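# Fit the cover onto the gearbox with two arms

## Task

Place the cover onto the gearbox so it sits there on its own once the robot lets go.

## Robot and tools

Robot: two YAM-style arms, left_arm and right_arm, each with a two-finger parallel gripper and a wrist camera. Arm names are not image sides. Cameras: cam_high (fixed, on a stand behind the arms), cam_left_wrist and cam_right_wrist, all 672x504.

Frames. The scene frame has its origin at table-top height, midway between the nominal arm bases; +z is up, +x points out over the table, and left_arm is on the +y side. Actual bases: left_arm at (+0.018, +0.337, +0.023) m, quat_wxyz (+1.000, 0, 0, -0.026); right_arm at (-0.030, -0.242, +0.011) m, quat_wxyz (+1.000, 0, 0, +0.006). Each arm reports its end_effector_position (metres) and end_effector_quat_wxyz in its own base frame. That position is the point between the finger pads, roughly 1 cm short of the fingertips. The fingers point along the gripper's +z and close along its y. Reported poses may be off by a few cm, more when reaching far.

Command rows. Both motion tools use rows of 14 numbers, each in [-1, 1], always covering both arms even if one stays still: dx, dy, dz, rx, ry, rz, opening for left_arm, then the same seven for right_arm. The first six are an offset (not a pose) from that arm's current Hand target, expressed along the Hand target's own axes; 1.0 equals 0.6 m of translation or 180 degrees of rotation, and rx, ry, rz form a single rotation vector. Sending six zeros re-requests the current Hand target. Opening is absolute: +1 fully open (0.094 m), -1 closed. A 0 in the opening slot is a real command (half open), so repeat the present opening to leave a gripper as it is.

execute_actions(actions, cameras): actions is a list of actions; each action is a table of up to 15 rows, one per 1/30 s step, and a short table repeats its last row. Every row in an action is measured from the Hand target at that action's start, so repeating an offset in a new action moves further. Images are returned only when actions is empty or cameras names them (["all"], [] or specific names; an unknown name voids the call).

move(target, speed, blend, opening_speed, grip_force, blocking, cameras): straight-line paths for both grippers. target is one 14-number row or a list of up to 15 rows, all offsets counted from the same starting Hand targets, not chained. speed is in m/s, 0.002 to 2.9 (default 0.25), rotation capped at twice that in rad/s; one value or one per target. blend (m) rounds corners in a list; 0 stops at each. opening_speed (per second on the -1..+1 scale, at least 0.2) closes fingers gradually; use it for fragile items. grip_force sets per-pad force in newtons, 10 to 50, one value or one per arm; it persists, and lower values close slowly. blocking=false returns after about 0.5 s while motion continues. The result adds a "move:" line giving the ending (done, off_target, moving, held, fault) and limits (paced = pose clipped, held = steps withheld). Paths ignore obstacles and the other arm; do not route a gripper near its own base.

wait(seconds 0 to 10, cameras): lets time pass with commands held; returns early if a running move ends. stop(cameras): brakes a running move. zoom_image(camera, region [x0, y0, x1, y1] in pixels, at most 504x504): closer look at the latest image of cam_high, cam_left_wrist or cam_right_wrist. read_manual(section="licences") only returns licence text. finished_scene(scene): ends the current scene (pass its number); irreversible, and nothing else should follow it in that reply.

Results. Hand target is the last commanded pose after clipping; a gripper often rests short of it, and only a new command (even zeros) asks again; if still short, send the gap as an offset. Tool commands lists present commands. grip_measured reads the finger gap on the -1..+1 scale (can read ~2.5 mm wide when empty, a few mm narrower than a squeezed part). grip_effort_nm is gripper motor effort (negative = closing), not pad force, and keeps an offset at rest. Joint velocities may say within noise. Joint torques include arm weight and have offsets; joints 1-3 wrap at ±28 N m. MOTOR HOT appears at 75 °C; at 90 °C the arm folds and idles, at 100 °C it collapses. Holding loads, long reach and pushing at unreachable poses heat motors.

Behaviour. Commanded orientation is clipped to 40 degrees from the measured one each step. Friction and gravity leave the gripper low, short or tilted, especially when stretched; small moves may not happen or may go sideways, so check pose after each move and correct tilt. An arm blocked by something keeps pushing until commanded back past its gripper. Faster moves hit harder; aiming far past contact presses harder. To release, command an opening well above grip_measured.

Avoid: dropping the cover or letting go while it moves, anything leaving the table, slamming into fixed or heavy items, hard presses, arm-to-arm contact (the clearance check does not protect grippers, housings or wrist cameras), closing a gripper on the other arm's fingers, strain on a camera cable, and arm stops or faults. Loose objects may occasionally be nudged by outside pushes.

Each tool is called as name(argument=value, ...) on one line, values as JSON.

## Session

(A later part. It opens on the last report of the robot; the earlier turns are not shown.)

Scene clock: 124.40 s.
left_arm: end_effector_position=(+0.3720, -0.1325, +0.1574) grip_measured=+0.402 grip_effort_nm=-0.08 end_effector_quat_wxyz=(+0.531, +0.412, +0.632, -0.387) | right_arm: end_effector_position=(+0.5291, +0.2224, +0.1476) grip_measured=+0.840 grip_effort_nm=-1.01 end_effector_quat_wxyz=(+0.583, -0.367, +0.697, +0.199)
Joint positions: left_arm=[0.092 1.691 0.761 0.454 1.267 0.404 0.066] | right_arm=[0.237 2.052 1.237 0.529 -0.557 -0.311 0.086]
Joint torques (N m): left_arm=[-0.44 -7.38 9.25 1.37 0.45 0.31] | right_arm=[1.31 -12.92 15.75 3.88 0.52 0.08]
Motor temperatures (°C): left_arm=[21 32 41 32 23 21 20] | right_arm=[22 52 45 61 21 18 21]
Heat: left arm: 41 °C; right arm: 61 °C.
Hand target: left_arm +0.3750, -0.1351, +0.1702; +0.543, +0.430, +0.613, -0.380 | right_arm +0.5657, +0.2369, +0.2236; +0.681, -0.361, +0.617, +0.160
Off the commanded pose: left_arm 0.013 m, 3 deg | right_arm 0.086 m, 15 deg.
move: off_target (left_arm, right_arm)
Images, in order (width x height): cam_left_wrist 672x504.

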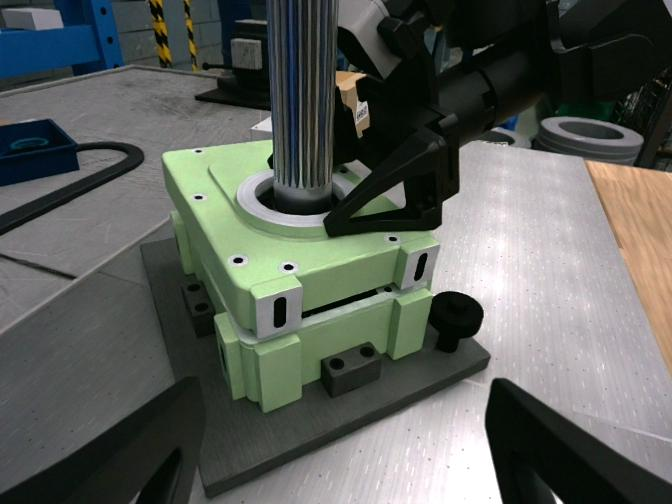

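zoom_image(camera="cam_left_wrist", region=[150, 190, 320, 350])

zoom_image(camera="cam_left_wrist", region=[290, 210, 460, 350])

Scaled by 2.965 from the camera's 672x504 image, which has a finer 960x720 frame.

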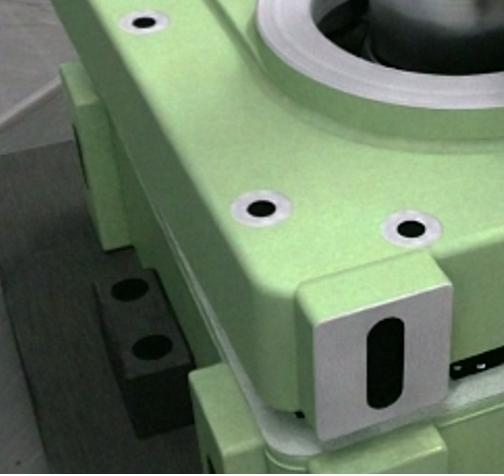

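Scaled by 2.965 from the camera's 672x504 image, which has a finer 960x720 frame.

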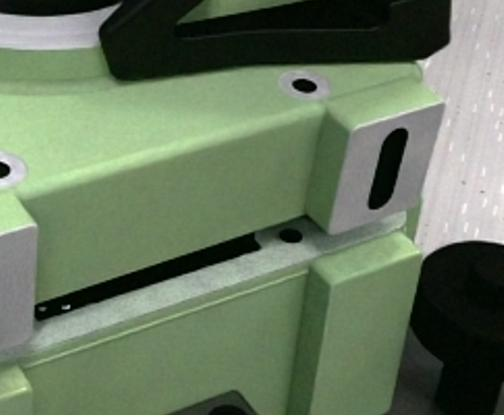

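move(target=[0,0,0,0,0,0,0.4, 0.0083,0.0025,-0.0148,0.0212,0.0065,0.0005,0.5], speed=0.06, cameras=["cam_left_wrist"])

zoom_image(camera="cam_left_wrist", region=[150, 120, 480, 390])

zoom_image(camera="cam_left_wrist", region=[150, 190, 320, 350])

Scene clock: 127.80 s.
left_arm: end_effector_position=(+0.3720, -0.1325, +0.1574) grip_measured=+0.402 grip_effort_nm=-0.08 end_effector_quat_wxyz=(+0.531, +0.412, +0.632, -0.387) | right_arm: end_effector_position=(+0.5303, +0.2223, +0.1481) grip_measured=+0.840 grip_effort_nm=-1.01 end_effector_quat_wxyz=(+0.591, -0.356, +0.698, +0.193)
Joint positions: left_arm=[0.092 1.691 0.761 0.454 1.267 0.404 0.066] | right_arm=[0.244 2.052 1.223 0.563 -0.527 -0.293 0.086]
Joint torques (N m): left_arm=[-0.49 -7.39 9.21 1.36 0.45 0.31] | right_arm=[1.88 -15.05 12 3.85 1.05 -0.01]
Motor temperatures (°C): left_arm=[21 32 41 32 23 21 20] | right_arm=[22 52 45 60 21 18 21]
Heat: left arm: 41 °C; right arm: 60 °C.
Hand target: left_arm +0.3750, -0.1351, +0.1702; +0.543, +0.430, +0.613, -0.380 | right_arm +0.5591, +0.2309, +0.2187; +0.686, -0.339, +0.629, +0.136
Off the commanded pose: left_arm 0.013 m, 3 deg | right_arm 0.077 m, 15 deg.
move: off_target (left_arm, right_arm)
Images, in order (width x height): cam_left_wrist 672x504.

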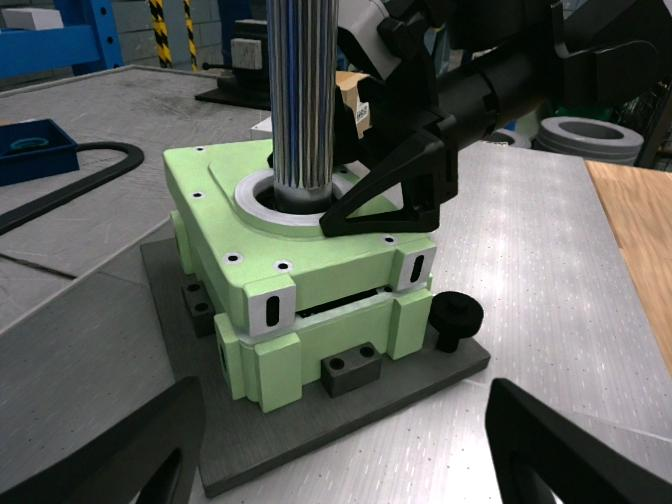

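Scaled by 1.527 from the camera's 672x504 image, which has a finer 960x720 frame.

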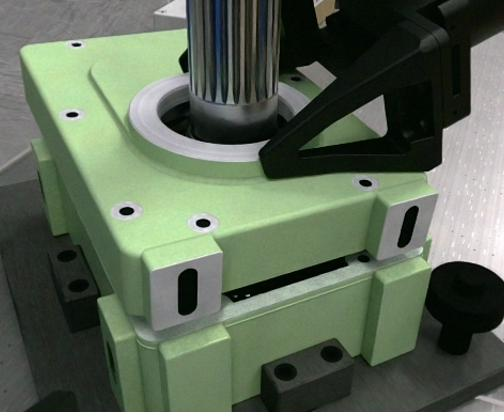

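Scaled by 2.965 from the camera's 672x504 image, which has a finer 960x720 frame.

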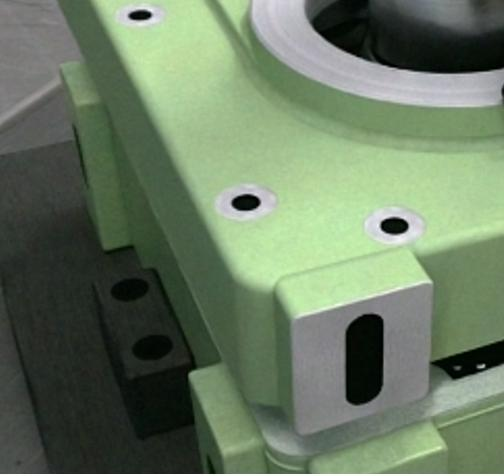

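wait(seconds=0, cameras=["cam_high"])

zoom_image(camera="cam_high", region=[350, 130, 500, 280])

Scene clock: 129.43 s.
left_arm: end_effector_position=(+0.3720, -0.1325, +0.1574) grip_measured=+0.402 grip_effort_nm=-0.08 end_effector_quat_wxyz=(+0.531, +0.412, +0.632, -0.387) | right_arm: end_effector_position=(+0.5302, +0.2223, +0.1480) grip_measured=+0.840 grip_effort_nm=-1.01 end_effector_quat_wxyz=(+0.591, -0.356, +0.698, +0.193)
Joint positions: left_arm=[0.092 1.691 0.761 0.454 1.267 0.404 0.066] | right_arm=[0.244 2.052 1.222 0.563 -0.527 -0.293 0.086]
Joint torques (N m): left_arm=[-0.49 -7.38 9.22 1.35 0.45 0.32] | right_arm=[1.91 -15.02 12.01 3.87 1.06 -0.02]
Motor temperatures (°C): left_arm=[21 32 41 32 23 21 20] | right_arm=[22 51 45 60 21 18 21]
Heat: left arm: 41 °C; right arm: 60 °C.
Hand target: left_arm +0.3750, -0.1351, +0.1702; +0.543, +0.430, +0.613, -0.380 | right_arm +0.5591, +0.2309, +0.2185; +0.686, -0.339, +0.629, +0.136
Tool commands: left_gripper/opening=+0.4 right_gripper/opening=+0.5
Off the commanded pose: left_arm 0.013 m, 3 deg | right_arm 0.077 m, 15 deg.
Images, in order (width x height): cam_high 672x504.

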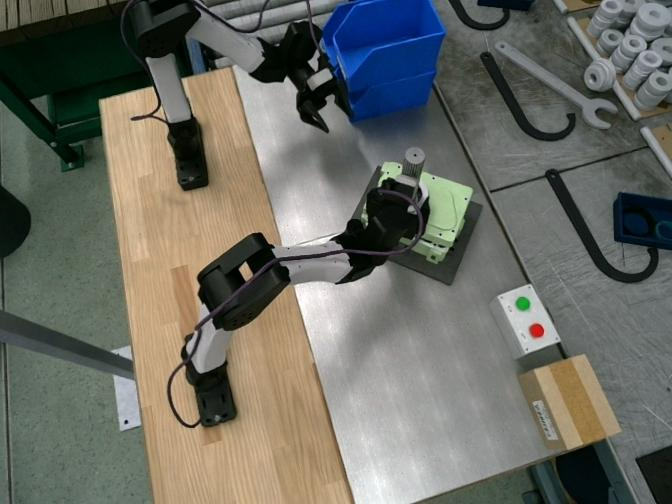

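Scaled by 3.360 from the camera's 672x504 image, which has a finer 960x720 frame.

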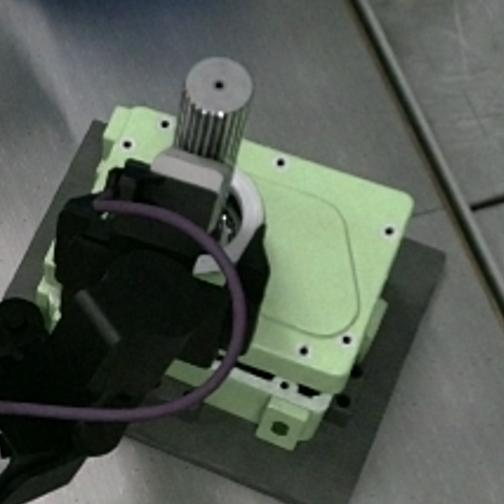

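move(target=[0,0,0,0,0,0,0.4, 0.0011,-0.0019,-0.0216,0.0212,0.0065,0.0005,0.5], speed=0.08, cameras=["cam_left_wrist"])

zoom_image(camera="cam_left_wrist", region=[150, 120, 480, 390])

Scene clock: 132.07 s.
left_arm: end_effector_position=(+0.3720, -0.1325, +0.1574) grip_measured=+0.402 grip_effort_nm=-0.08 end_effector_quat_wxyz=(+0.531, +0.412, +0.632, -0.387) | right_arm: end_effector_position=(+0.5326, +0.2201, +0.1490) grip_measured=+0.840 grip_effort_nm=-1.01 end_effector_quat_wxyz=(+0.604, -0.319, +0.711, +0.165)
Joint positions: left_arm=[0.092 1.691 0.761 0.454 1.267 0.404 0.066] | right_arm=[0.273 2.037 1.182 0.619 -0.405 -0.249 0.086]
Joint torques (N m): left_arm=[-0.51 -7.39 9.22 1.36 0.45 0.31] | right_arm=[0.87 -16.64 10.15 3.56 0.76 -0.48]
Motor temperatures (°C): left_arm=[21 32 41 32 23 21 20] | right_arm=[22 51 45 60 21 18 21]
Heat: left arm: 41 °C; right arm: 60 °C.
Hand target: left_arm +0.3750, -0.1351, +0.1702; +0.543, +0.430, +0.613, -0.380 | right_arm +0.5499, +0.2217, +0.2185; +0.691, -0.317, +0.640, +0.112
Off the commanded pose: left_arm 0.013 m, 3 deg | right_arm 0.072 m, 14 deg.
move: off_target (left_arm, right_arm)
Images, in order (width x height): cam_left_wrist 672x504.

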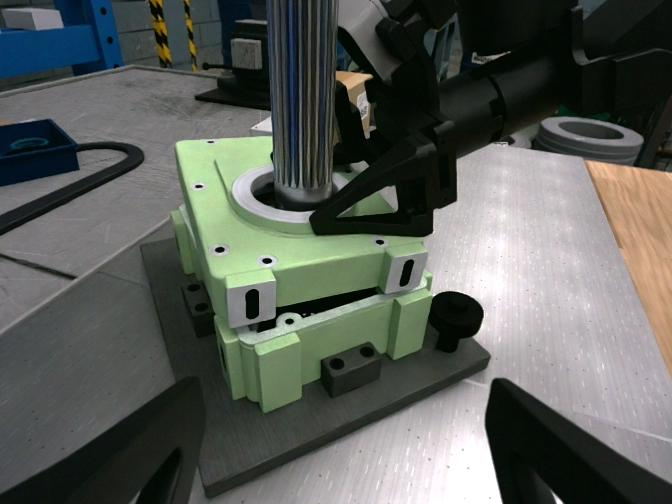

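Scaled by 1.527 from the camera's 672x504 image, which has a finer 960x720 frame.

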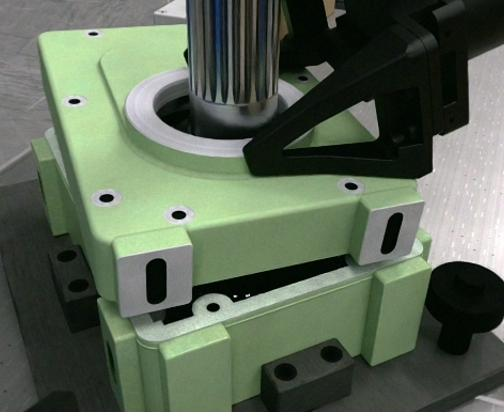

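move(target=[0,0,0,0,0,0,0.4, 0.0139,0.0014,-0.0162,-0.0372,-0.0115,-0.0008,0.5], speed=0.08, cameras=["cam_left_wrist"])

zoom_image(camera="cam_left_wrist", region=[150, 120, 480, 390])

Scene clock: 134.90 s.
left_arm: end_effector_position=(+0.3720, -0.1325, +0.1574) grip_measured=+0.402 grip_effort_nm=-0.08 end_effector_quat_wxyz=(+0.531, +0.412, +0.632, -0.387) | right_arm: end_effector_position=(+0.5300, +0.2119, +0.1491) grip_measured=+0.840 grip_effort_nm=-1.01 end_effector_quat_wxyz=(+0.602, -0.334, +0.702, +0.181)
Joint positions: left_arm=[0.092 1.691 0.761 0.454 1.267 0.404 0.066] | right_arm=[0.237 2.035 1.177 0.618 -0.488 -0.266 0.086]
Joint torques (N m): left_arm=[-0.49 -7.39 9.24 1.35 0.46 0.32] | right_arm=[-0.72 -14.42 10.07 3.76 -0.26 -0.5]
Motor temperatures (°C): left_arm=[21 32 41 32 23 21 20] | right_arm=[22 51 44 59 21 18 21]
Heat: left arm: 41 °C; right arm: 59 °C.
Hand target: left_arm +0.3750, -0.1351, +0.1702; +0.543, +0.430, +0.613, -0.380 | right_arm +0.5428, +0.2144, +0.2106; +0.683, -0.355, +0.620, +0.154
Off the commanded pose: left_arm 0.013 m, 3 deg | right_arm 0.063 m, 14 deg.
move: off_target (left_arm, right_arm)
Images, in order (width x height): cam_left_wrist 672x504.

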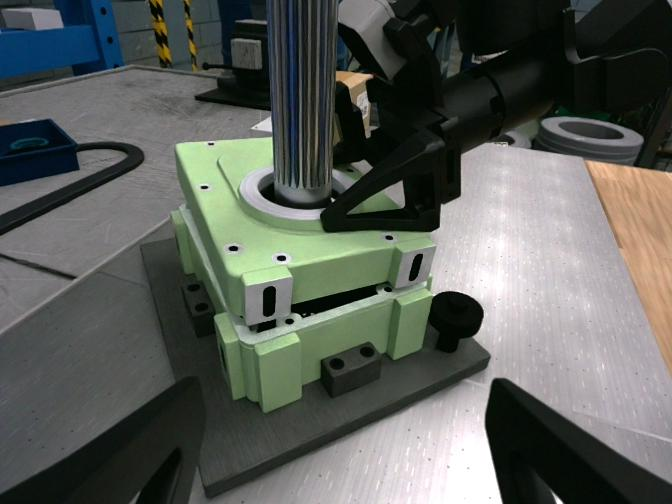

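Scaled by 1.527 from the camera's 672x504 image, which has a finer 960x720 frame.

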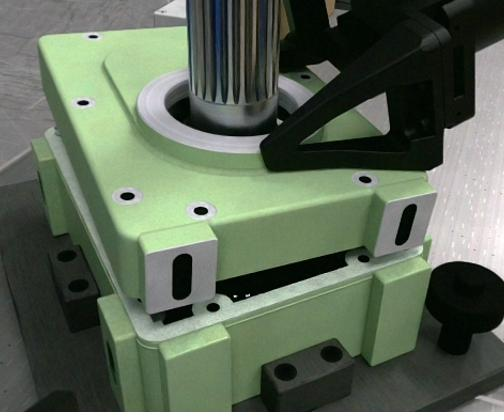

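move(target=[0,0,0,0,0,0,0.4, -0.0081,0.0254,0.0154,-0.0080,-0.0025,-0.0002,0.5], speed=0.06, cameras=["cam_left_wrist"])

zoom_image(camera="cam_left_wrist", region=[150, 120, 480, 390])

Scene clock: 137.47 s.
left_arm: end_effector_position=(+0.3720, -0.1325, +0.1574) grip_measured=+0.402 grip_effort_nm=-0.08 end_effector_quat_wxyz=(+0.531, +0.412, +0.632, -0.387) | right_arm: end_effector_position=(+0.5262, +0.2207, +0.1488) grip_measured=+0.840 grip_effort_nm=-1.01 end_effector_quat_wxyz=(+0.600, -0.340, +0.700, +0.186)
Joint positions: left_arm=[0.092 1.691 0.761 0.454 1.267 0.404 0.066] | right_arm=[0.254 2.035 1.176 0.619 -0.488 -0.266 0.086]
Joint torques (N m): left_arm=[-0.49 -7.39 9.21 1.36 0.45 0.32] | right_arm=[0.57 -13.82 10.97 3.76 -0.2 -0.46]
Motor temperatures (°C): left_arm=[21 32 41 32 23 21 20] | right_arm=[22 51 44 59 21 18 21]
Heat: left arm: 41 °C; right arm: 59 °C.
Hand target: left_arm +0.3750, -0.1351, +0.1702; +0.543, +0.430, +0.613, -0.380 | right_arm +0.5389, +0.2325, +0.2107; +0.681, -0.363, +0.615, +0.163
Off the commanded pose: left_arm 0.013 m, 3 deg | right_arm 0.064 m, 14 deg.
move: off_target (left_arm, right_arm)
Images, in order (width x height): cam_left_wrist 672x504.

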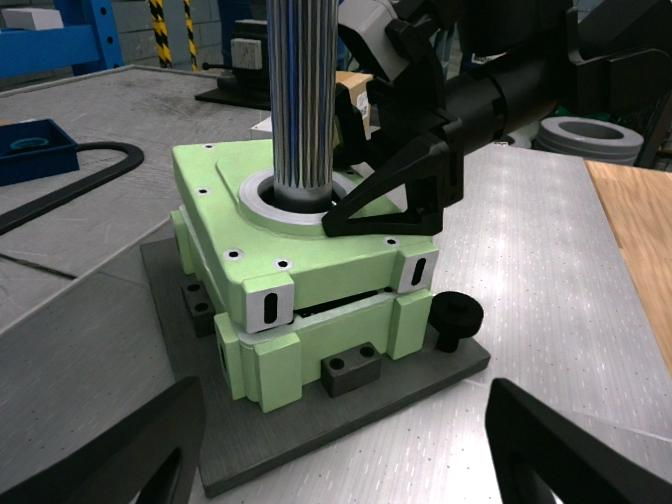

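Scaled by 1.527 from the camera's 672x504 image, which has a finer 960x720 frame.

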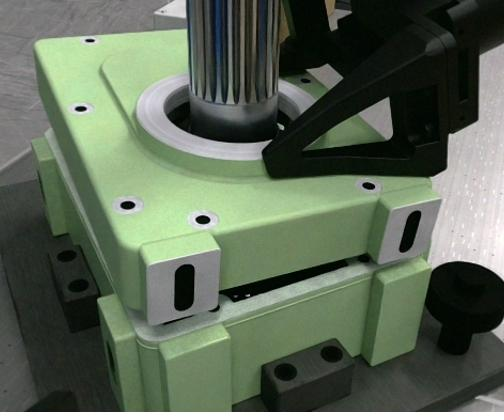

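zoom_image(camera="cam_left_wrist", region=[150, 190, 320, 350])

zoom_image(camera="cam_left_wrist", region=[290, 210, 460, 350])

wait(seconds=0, cameras=["cam_high"])

zoom_image(camera="cam_high", region=[330, 130, 500, 290])

Scaled by 2.965 from the camera's 672x504 image, which has a finer 960x720 frame.

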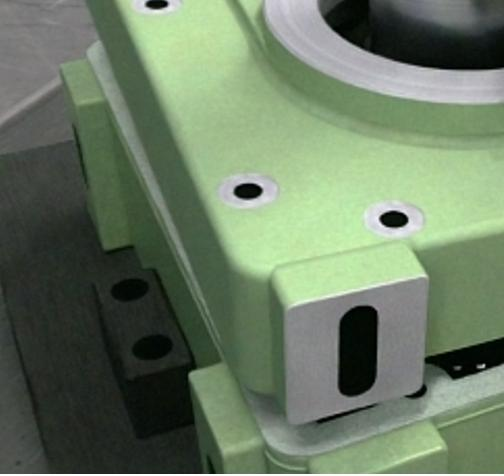

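Scaled by 2.965 from the camera's 672x504 image, which has a finer 960x720 frame.

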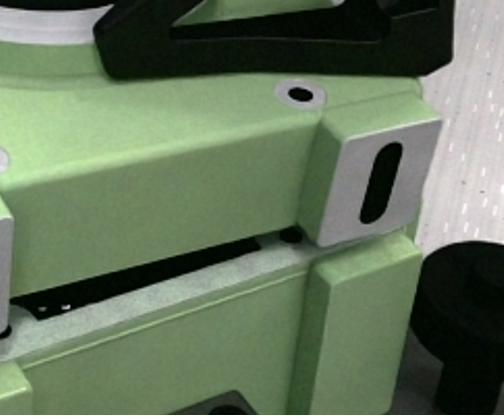

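Scene clock: 138.20 s.
left_arm: end_effector_position=(+0.3720, -0.1325, +0.1574) grip_measured=+0.402 grip_effort_nm=-0.08 end_effector_quat_wxyz=(+0.531, +0.412, +0.632, -0.387) | right_arm: end_effector_position=(+0.5262, +0.2207, +0.1488) grip_measured=+0.840 grip_effort_nm=-1.01 end_effector_quat_wxyz=(+0.600, -0.340, +0.700, +0.186)
Joint positions: left_arm=[0.092 1.691 0.761 0.454 1.267 0.404 0.066] | right_arm=[0.254 2.035 1.176 0.619 -0.488 -0.266 0.086]
Joint torques (N m): left_arm=[-0.47 -7.39 9.22 1.34 0.46 0.31] | right_arm=[0.57 -13.85 10.95 3.76 -0.2 -0.46]
Motor temperatures (°C): left_arm=[21 32 41 32 23 21 20] | right_arm=[22 51 44 59 21 18 21]
Heat: left arm: 41 °C; right arm: 59 °C.
Hand target: left_arm +0.3750, -0.1351, +0.1702; +0.543, +0.430, +0.613, -0.380 | right_arm +0.5389, +0.2325, +0.2107; +0.681, -0.363, +0.615, +0.163
Tool commands: left_gripper/opening=+0.4 right_gripper/opening=+0.5
Off the commanded pose: left_arm 0.013 m, 3 deg | right_arm 0.064 m, 14 deg.
Images, in order (width x height): cam_high 672x504.

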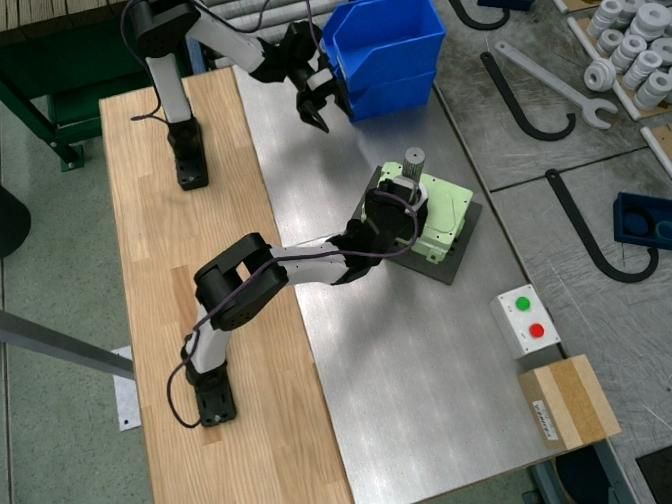

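Scaled by 2.965 from the camera's 672x504 image, which has a finer 960x720 frame.

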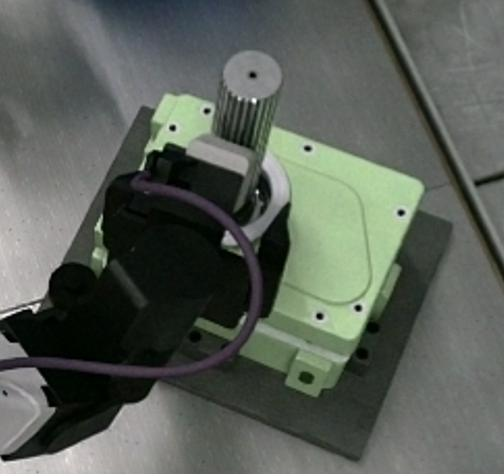

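move(target=[0,0,0,0,0,0,0.4, 0.0133,0.0139,-0.0045,0,0,0,0.5], speed=0.06, cameras=["cam_left_wrist"])

zoom_image(camera="cam_left_wrist", region=[150, 120, 480, 390])

Scene clock: 147.07 s.
left_arm: end_effector_position=(+0.3720, -0.1325, +0.1574) grip_measured=+0.402 grip_effort_nm=-0.08 end_effector_quat_wxyz=(+0.531, +0.412, +0.632, -0.387) | right_arm: end_effector_position=(+0.5251, +0.2253, +0.1491) grip_measured=+0.840 grip_effort_nm=-1.01 end_effector_quat_wxyz=(+0.607, -0.344, +0.692, +0.187)
Joint positions: left_arm=[0.092 1.691 0.761 0.454 1.267 0.404 0.066] | right_arm=[0.262 2.043 1.169 0.653 -0.488 -0.266 0.086]
Joint torques (N m): left_arm=[-0.49 -7.35 9.28 1.36 0.46 0.31] | right_arm=[0.59 -13.55 8.76 3.82 -0.12 -0.46]
Motor temperatures (°C): left_arm=[21 32 42 32 23 21 20] | right_arm=[22 50 43 59 21 18 21]
Heat: left arm: 42 °C; right arm: 59 °C.
Hand target: left_arm +0.3750, -0.1351, +0.1702; +0.543, +0.430, +0.613, -0.380 | right_arm +0.5328, +0.2345, +0.2005; +0.680, -0.363, +0.615, +0.163
Off the commanded pose: left_arm 0.013 m, 3 deg | right_arm 0.053 m, 13 deg.
move: off_target (left_arm, right_arm)
Images, in order (width x height): cam_left_wrist 672x504.

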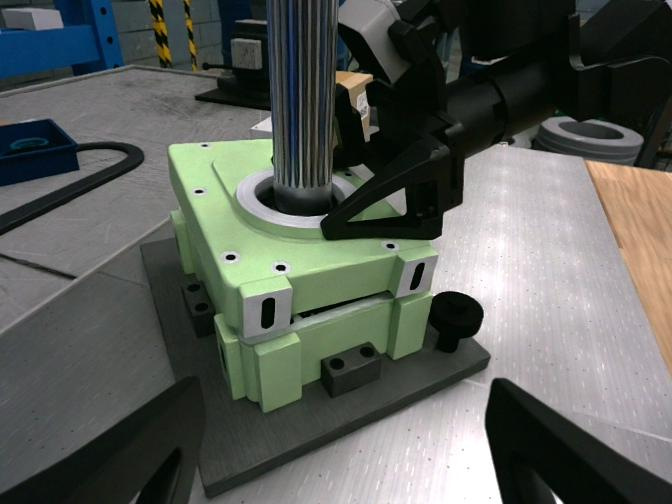

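Scaled by 1.527 from the camera's 672x504 image, which has a finer 960x720 frame.

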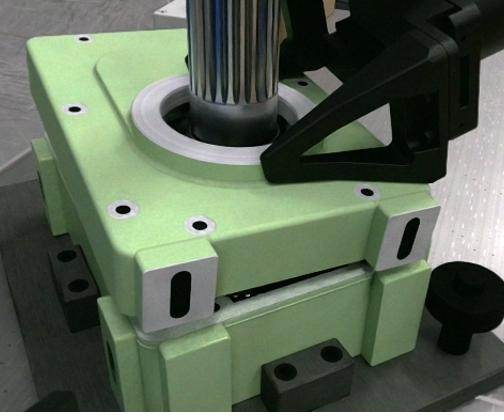

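move(target=[0,0,0,0,0,0,0.4, 0.0003,0.0001,-0.0167,-0.0065,0.0212,0,0.5], speed=0.06, cameras=["cam_left_wrist"])

zoom_image(camera="cam_left_wrist", region=[150, 120, 480, 390])

Scene clock: 148.77 s.
left_arm: end_effector_position=(+0.3720, -0.1325, +0.1574) grip_measured=+0.402 grip_effort_nm=-0.08 end_effector_quat_wxyz=(+0.531, +0.412, +0.632, -0.387) | right_arm: end_effector_position=(+0.5215, +0.2232, +0.1432) grip_measured=+0.839 grip_effort_nm=-1.01 end_effector_quat_wxyz=(+0.594, -0.355, +0.699, +0.180)
Joint positions: left_arm=[0.092 1.691 0.761 0.454 1.267 0.404 0.066] | right_arm=[0.259 2.031 1.165 0.603 -0.49 -0.301 0.086]
Joint torques (N m): left_arm=[-0.51 -7.36 9.26 1.35 0.45 0.31] | right_arm=[0.02 -17.11 8.87 3.06 -0.19 -0.48]
Motor temperatures (°C): left_arm=[21 32 42 32 23 21 20] | right_arm=[22 50 43 58 21 18 21]
Heat: left arm: 42 °C; right arm: 58 °C.
Hand target: left_arm +0.3750, -0.1351, +0.1702; +0.543, +0.430, +0.613, -0.380 | right_arm +0.5256, +0.2277, +0.2004; +0.656, -0.376, +0.636, +0.157
Off the commanded pose: left_arm 0.013 m, 3 deg | right_arm 0.058 m, 11 deg.
move: off_target (left_arm, right_arm)
Images, in order (width x height): cam_left_wrist 672x504.

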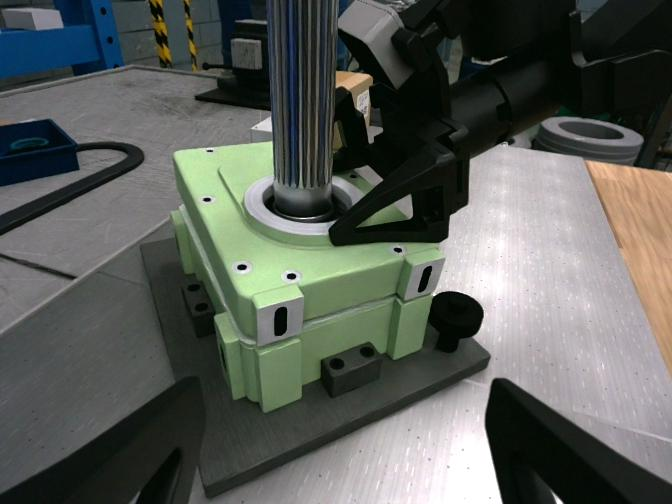

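Scaled by 1.527 from the camera's 672x504 image, which has a finer 960x720 frame.

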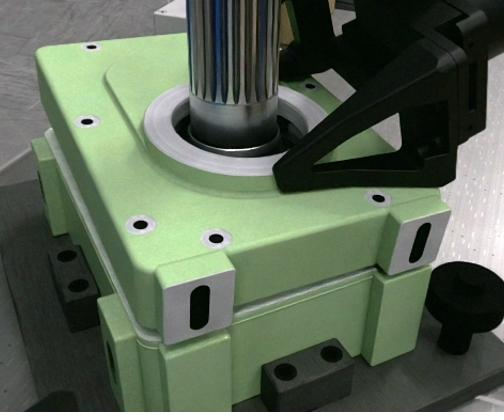

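zoom_image(camera="cam_left_wrist", region=[160, 190, 330, 350])

zoom_image(camera="cam_left_wrist", region=[290, 230, 460, 350])

Scaled by 2.965 from the camera's 672x504 image, which has a finer 960x720 frame.

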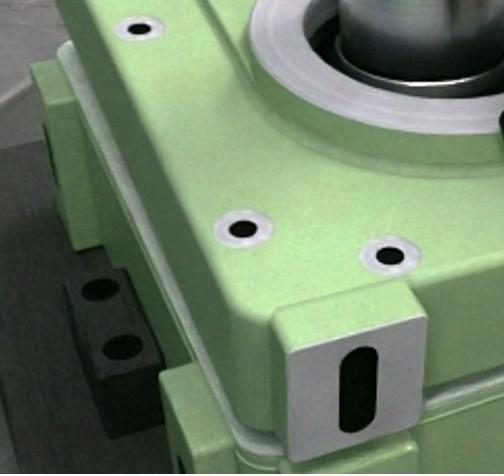

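Scaled by 2.965 from the camera's 672x504 image, which has a finer 960x720 frame.

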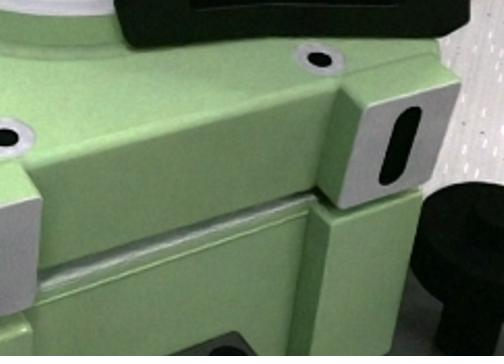

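wait(seconds=0, cameras=["cam_high"])

zoom_image(camera="cam_high", region=[330, 130, 500, 290])

Scene clock: 149.57 s.
left_arm: end_effector_position=(+0.3720, -0.1325, +0.1574) grip_measured=+0.402 grip_effort_nm=-0.08 end_effector_quat_wxyz=(+0.531, +0.412, +0.632, -0.387) | right_arm: end_effector_position=(+0.5215, +0.2232, +0.1432) grip_measured=+0.839 grip_effort_nm=-1.01 end_effector_quat_wxyz=(+0.594, -0.355, +0.699, +0.180)
Joint positions: left_arm=[0.092 1.691 0.761 0.454 1.267 0.404 0.066] | right_arm=[0.259 2.031 1.165 0.603 -0.49 -0.301 0.086]
Joint torques (N m): left_arm=[-0.49 -7.42 9.26 1.35 0.46 0.31] | right_arm=[0.03 -17.11 8.9 3.05 -0.19 -0.47]
Motor temperatures (°C): left_arm=[21 32 42 32 23 21 20] | right_arm=[22 50 42 58 21 18 21]
Heat: left arm: 42 °C; right arm: 58 °C.
Hand target: left_arm +0.3750, -0.1351, +0.1702; +0.543, +0.430, +0.613, -0.380 | right_arm +0.5256, +0.2277, +0.2004; +0.656, -0.376, +0.636, +0.157
Tool commands: left_gripper/opening=+0.4 right_gripper/opening=+0.5
Off the commanded pose: left_arm 0.013 m, 3 deg | right_arm 0.058 m, 11 deg.
Images, in order (width x height): cam_high 672x504.

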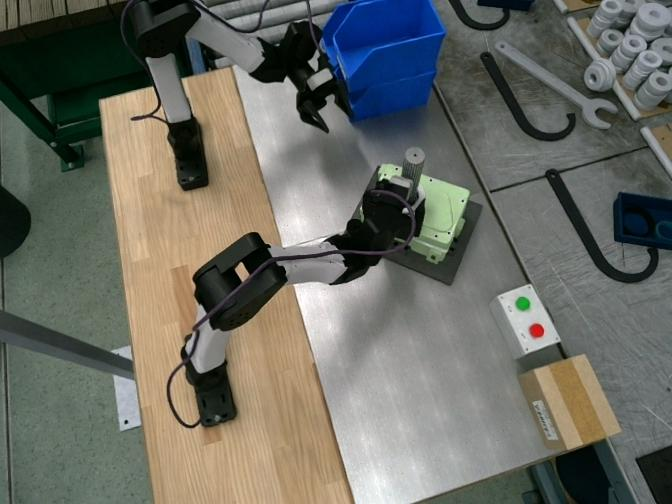

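Scaled by 2.965 from the camera's 672x504 image, which has a finer 960x720 frame.

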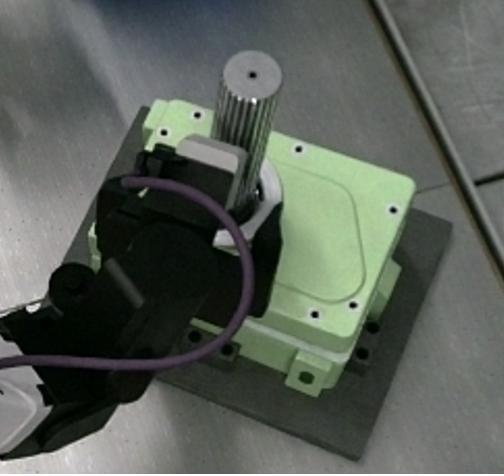

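move(target=[[0,0,0,0,0,0,0.4, 0.0238,0.0073,0.0023,0,0,0.0222,0.5],[0,0,0,0,0,0,0.4, 0.0238,0.0073,0.0023,-0.0212,-0.0065,0.0202,0.5],[0,0,0,0,0,0,0.4, 0.0238,0.0073,0.0023,0.0212,0.0065,0.0242,0.5],[0,0,0,0,0,0,0.4, 0.0238,0.0073,0.0023,0,0,0.0444,0.5],[0,0,0,0,0,0,0.4, 0.0238,0.0073,0.0023,0,0,0.0222,0.5]], speed=[0.06,0.12,0.12,0.12,0.12], blend=0.003, cameras=["cam_left_wrist"])

zoom_image(camera="cam_left_wrist", region=[150, 120, 480, 390])

Scene clock: 155.67 s.
left_arm: end_effector_position=(+0.3720, -0.1325, +0.1574) grip_measured=+0.402 grip_effort_nm=-0.08 end_effector_quat_wxyz=(+0.531, +0.412, +0.632, -0.387) | right_arm: end_effector_position=(+0.5224, +0.2210, +0.1429) grip_measured=+0.839 grip_effort_nm=-1.01 end_effector_quat_wxyz=(+0.600, -0.323, +0.707, +0.190)
Joint positions: left_arm=[0.092 1.691 0.761 0.454 1.267 0.404 0.066] | right_arm=[0.263 2.035 1.141 0.66 -0.463 -0.228 0.086]
Joint torques (N m): left_arm=[-0.46 -7.32 9.24 1.37 0.46 0.31] | right_arm=[-0.27 -14.3 9.17 3.02 -0.48 -0.52]
Motor temperatures (°C): left_arm=[21 32 42 32 23 21 20] | right_arm=[22 51 42 56 21 18 22]
Heat: left arm: 42 °C; right arm: 56 °C.
Hand target: left_arm +0.3750, -0.1351, +0.1702; +0.543, +0.430, +0.613, -0.380 | right_arm +0.5256, +0.2275, +0.1856; +0.650, -0.353, +0.648, +0.180
Off the commanded pose: left_arm 0.013 m, 3 deg | right_arm 0.043 m, 10 deg.
move: off_target (left_arm, right_arm)
Images, in order (width x height): cam_left_wrist 672x504.

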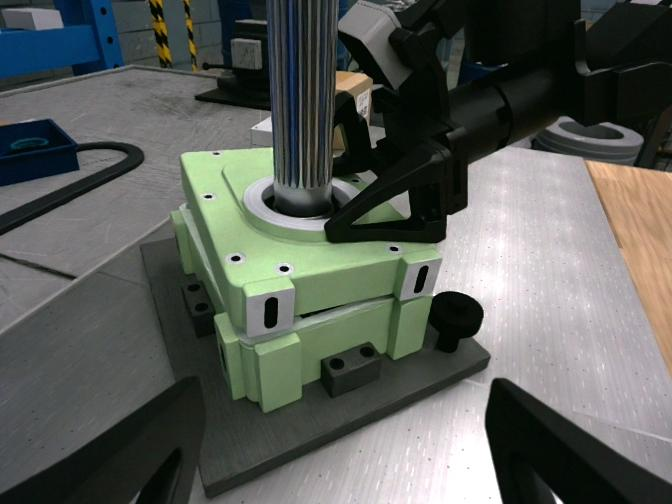

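Scaled by 1.527 from the camera's 672x504 image, which has a finer 960x720 frame.

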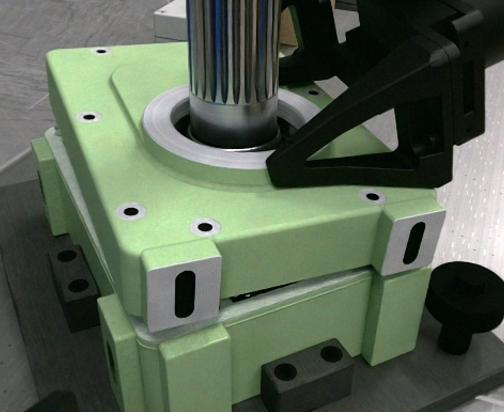

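move(target=[[0,0,0,0,0,0,0.4, 0,0,0,-0.0253,0.0112,-0.0020,0.5],[0,0,0,0,0,0,0.4, 0,0,0,-0.0428,0.0129,-0.0035,0.5],[0,0,0,0,0,0,0.4, 0,0,0,-0.0158,0.0191,-0.0010,0.5],[0,0,0,0,0,0,0.4, 0,0,0,-0.0253,0.0112,-0.0020,0.5]], speed=[0.08,0.12,0.12,0.12], blend=0.003, cameras=["cam_left_wrist"])

zoom_image(camera="cam_left_wrist", region=[150, 120, 480, 390])

Scene clock: 158.37 s.
left_arm: end_effector_position=(+0.3720, -0.1325, +0.1574) grip_measured=+0.402 grip_effort_nm=-0.08 end_effector_quat_wxyz=(+0.531, +0.412, +0.632, -0.387) | right_arm: end_effector_position=(+0.5225, +0.2200, +0.1426) grip_measured=+0.839 grip_effort_nm=-1.01 end_effector_quat_wxyz=(+0.573, -0.363, +0.706, +0.204)
Joint positions: left_arm=[0.092 1.691 0.761 0.454 1.267 0.404 0.066] | right_arm=[0.235 2.035 1.21 0.513 -0.56 -0.301 0.086]
Joint torques (N m): left_arm=[-0.47 -7.34 9.24 1.35 0.45 0.32] | right_arm=[0.06 -14.86 8.64 3.08 -0.45 -0.25]
Motor temperatures (°C): left_arm=[21 32 42 32 23 21 20] | right_arm=[22 51 42 56 21 19 22]
Heat: left arm: 42 °C; right arm: 56 °C.
Hand target: left_arm +0.3750, -0.1351, +0.1702; +0.543, +0.430, +0.613, -0.380 | right_arm +0.5256, +0.2276, +0.1856; +0.625, -0.384, +0.651, +0.197
Off the commanded pose: left_arm 0.013 m, 3 deg | right_arm 0.044 m, 9 deg.
move: off_target (left_arm, right_arm)
Images, in order (width x height): cam_left_wrist 672x504.

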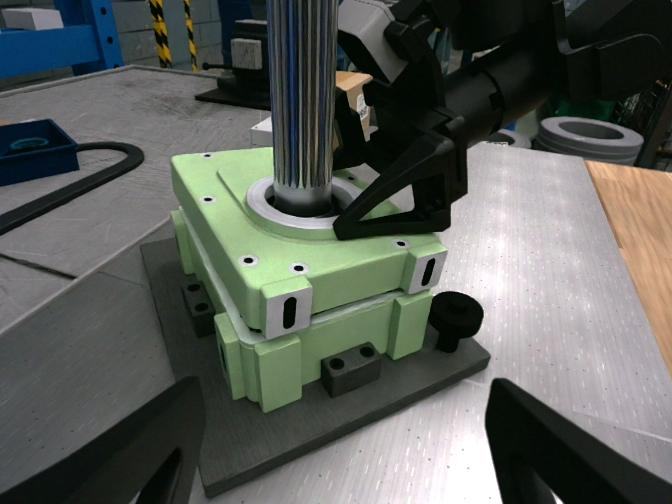

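Scaled by 1.527 from the camera's 672x504 image, which has a finer 960x720 frame.

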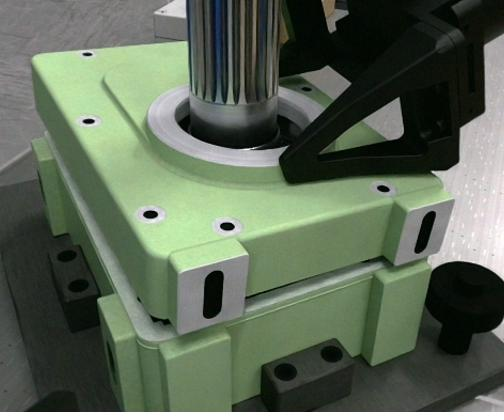

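move(target=[[0,0,0,0,0,0,0.4, 0,0,0,0.0280,0.0008,0.0206,0.5],[0,0,0,0,0,0,0.4, 0,0,0,-0.0041,-0.0067,-0.0175,0.5],[0,0,0,0,0,0,0.4, 0,0,0,0.0227,-0.0005,0.0142,0.5],[0,0,0,0,0,0,0.4, 0,0,0,0.0066,-0.0042,-0.0048,0.5],[0,0,0,0,0,0,0.4, 0,0,0,0.0120,-0.0029,0.0016,0.5]], speed=[0.1,0.12,0.12,0.12,0.12], blend=0.003, cameras=["cam_left_wrist"])

zoom_image(camera="cam_left_wrist", region=[150, 120, 480, 390])

Scene clock: 163.03 s.
left_arm: end_effector_position=(+0.3720, -0.1325, +0.1574) grip_measured=+0.402 grip_effort_nm=-0.08 end_effector_quat_wxyz=(+0.531, +0.412, +0.632, -0.387) | right_arm: end_effector_position=(+0.5224, +0.2204, +0.1426) grip_measured=+0.839 grip_effort_nm=-1.01 end_effector_quat_wxyz=(+0.586, -0.348, +0.705, +0.198)
Joint positions: left_arm=[0.092 1.691 0.761 0.454 1.267 0.404 0.066] | right_arm=[0.246 2.035 1.178 0.582 -0.522 -0.272 0.086]
Joint torques (N m): left_arm=[-0.4 -7.36 9.22 1.36 0.46 0.32] | right_arm=[0.1 -14.97 9.07 2.93 -0.36 -0.32]
Heat: left arm: 42 °C; right arm: 54 °C.
Hand target: left_arm +0.3750, -0.1351, +0.1702; +0.543, +0.430, +0.613, -0.380 | right_arm +0.5256, +0.2277, +0.1856; +0.634, -0.370, +0.653, +0.188
Off the commanded pose: left_arm 0.013 m, 3 deg | right_arm 0.044 m, 9 deg.
move: off_target (left_arm, right_arm)
Images, in order (width x height): cam_left_wrist 672x504.

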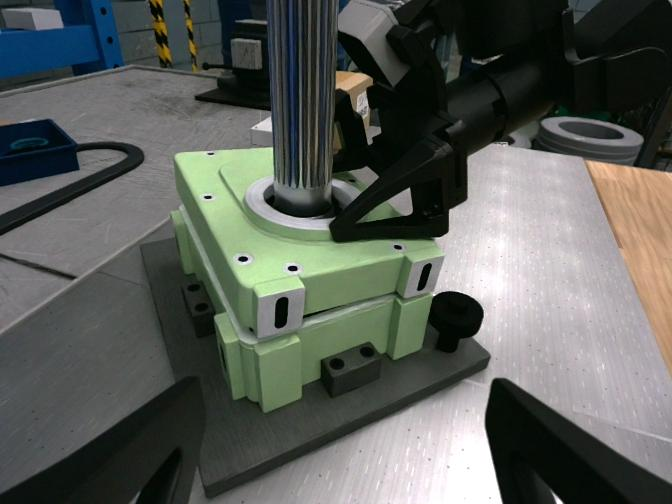

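Scaled by 1.527 from the camera's 672x504 image, which has a finer 960x720 frame.

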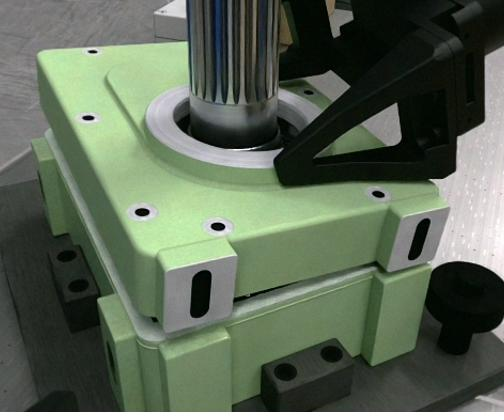

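wait(seconds=0, cameras=["cam_high", "cam_left_wrist"])

zoom_image(camera="cam_high", region=[330, 130, 500, 290])

zoom_image(camera="cam_left_wrist", region=[160, 190, 330, 350])

zoom_image(camera="cam_left_wrist", region=[290, 230, 460, 350])

Scene clock: 163.67 s.
left_arm: end_effector_position=(+0.3720, -0.1325, +0.1574) grip_measured=+0.402 grip_effort_nm=-0.08 end_effector_quat_wxyz=(+0.531, +0.412, +0.632, -0.387) | right_arm: end_effector_position=(+0.5224, +0.2204, +0.1426) grip_measured=+0.839 grip_effort_nm=-1.01 end_effector_quat_wxyz=(+0.586, -0.348, +0.705, +0.198)
Joint positions: left_arm=[0.092 1.691 0.761 0.454 1.267 0.404 0.066] | right_arm=[0.246 2.035 1.178 0.582 -0.522 -0.272 0.086]
Joint torques (N m): left_arm=[-0.49 -7.43 9.22 1.36 0.45 0.31] | right_arm=[0.12 -14.98 9.05 2.93 -0.36 -0.32]
Heat: left arm: 42 °C; right arm: 54 °C.
Hand target: left_arm +0.3750, -0.1351, +0.1702; +0.543, +0.430, +0.613, -0.380 | right_arm +0.5256, +0.2277, +0.1856; +0.634, -0.370, +0.653, +0.188
Tool commands: left_gripper/opening=+0.4 right_gripper/opening=+0.5
Off the commanded pose: left_arm 0.013 m, 3 deg | right_arm 0.044 m, 9 deg.
Images, in order (width x height): cam_high 672x504, cam_left_wrist 672x504.

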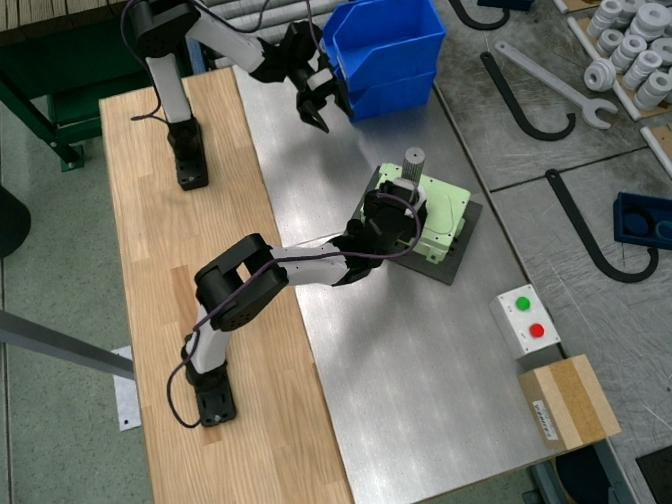

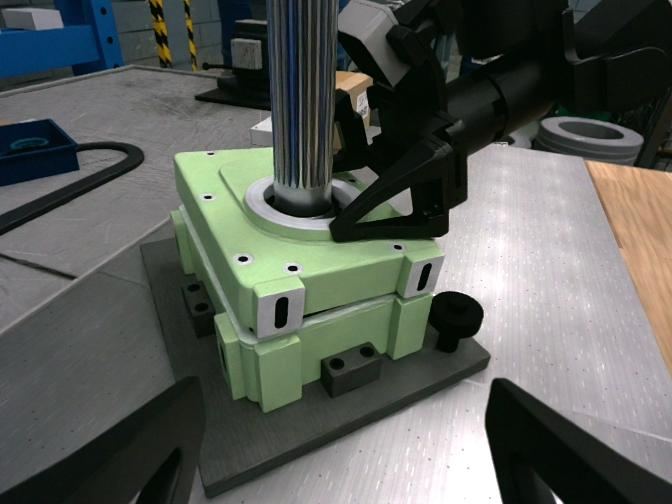

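Scaled by 2.965 from the camera's 672x504 image, which has a finer 960x720 frame.

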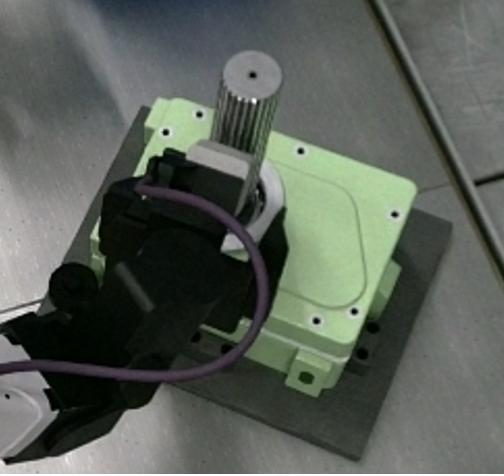

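Scaled by 2.965 from the camera's 672x504 image, which has a finer 960x720 frame.

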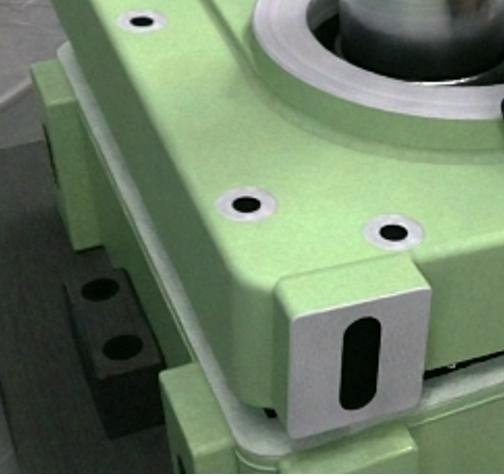

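Scaled by 2.965 from the camera's 672x504 image, which has a finer 960x720 frame.

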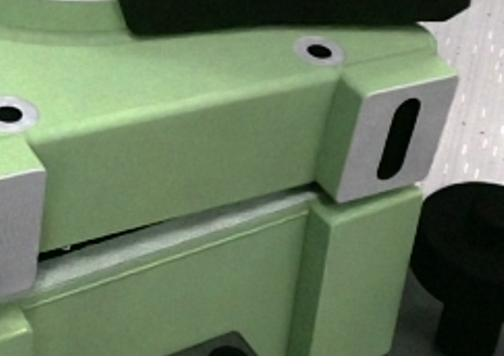

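move(target=[[0,0,0,0,0,0,0.4, 0.0129,0.003,0.0017,-0.005,0.0217,0,0.5],[0,0,0,0,0,0,0.4, 0.0129,0.003,0.0017,-0.0236,0.0288,-0.0021,0.5],[0,0,0,0,0,0,0.4, 0.0129,0.003,0.0017,0.0086,0.0362,0.0021,0.5],[0,0,0,0,0,0,0.4, 0.0129,0.003,0.0017,-0.0143,0.0252,-0.001,0.5],[0,0,0,0,0,0,0.4, 0.0129,0.003,0.0017,-0.0063,0.0271,0,0.5]], speed=[0.08,0.12,0.12,0.12,0.12], blend=0.003, cameras=["cam_left_wrist"])

zoom_image(camera="cam_left_wrist", region=[150, 120, 480, 390])

Scene clock: 166.63 s.
left_arm: end_effector_position=(+0.3720, -0.1325, +0.1574) grip_measured=+0.402 grip_effort_nm=-0.08 end_effector_quat_wxyz=(+0.531, +0.412, +0.632, -0.387) | right_arm: end_effector_position=(+0.5233, +0.2208, +0.1418) grip_measured=+0.839 grip_effort_nm=-1.01 end_effector_quat_wxyz=(+0.563, -0.362, +0.718, +0.193)
Joint positions: left_arm=[0.092 1.691 0.761 0.454 1.267 0.404 0.066] | right_arm=[0.245 2.024 1.228 0.452 -0.525 -0.316 0.086]
Joint torques (N m): left_arm=[-0.46 -7.38 9.2 1.36 0.47 0.3] | right_arm=[0.38 -15.23 8.79 2.61 -0.21 -0.38]
Heat: left arm: 42 °C; right arm: 53 °C.
Hand target: left_arm +0.3750, -0.1351, +0.1702; +0.543, +0.430, +0.613, -0.380 | right_arm +0.5256, +0.2276, +0.1774; +0.602, -0.383, +0.677, +0.179
Off the commanded pose: left_arm 0.013 m, 3 deg | right_arm 0.037 m, 7 deg.
move: off_target (left_arm, right_arm)
Images, in order (width x height): cam_left_wrist 672x504.

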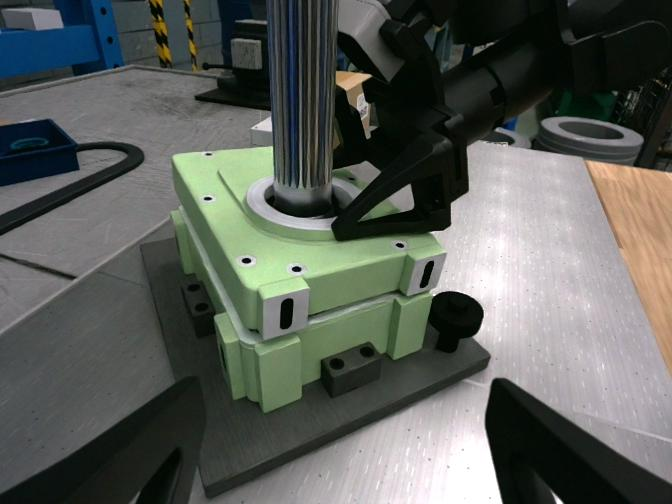

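Scaled by 1.527 from the camera's 672x504 image, which has a finer 960x720 frame.

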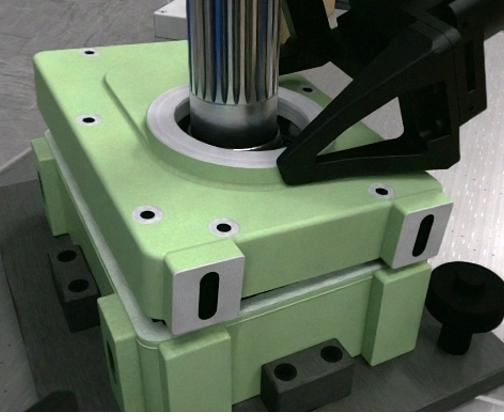

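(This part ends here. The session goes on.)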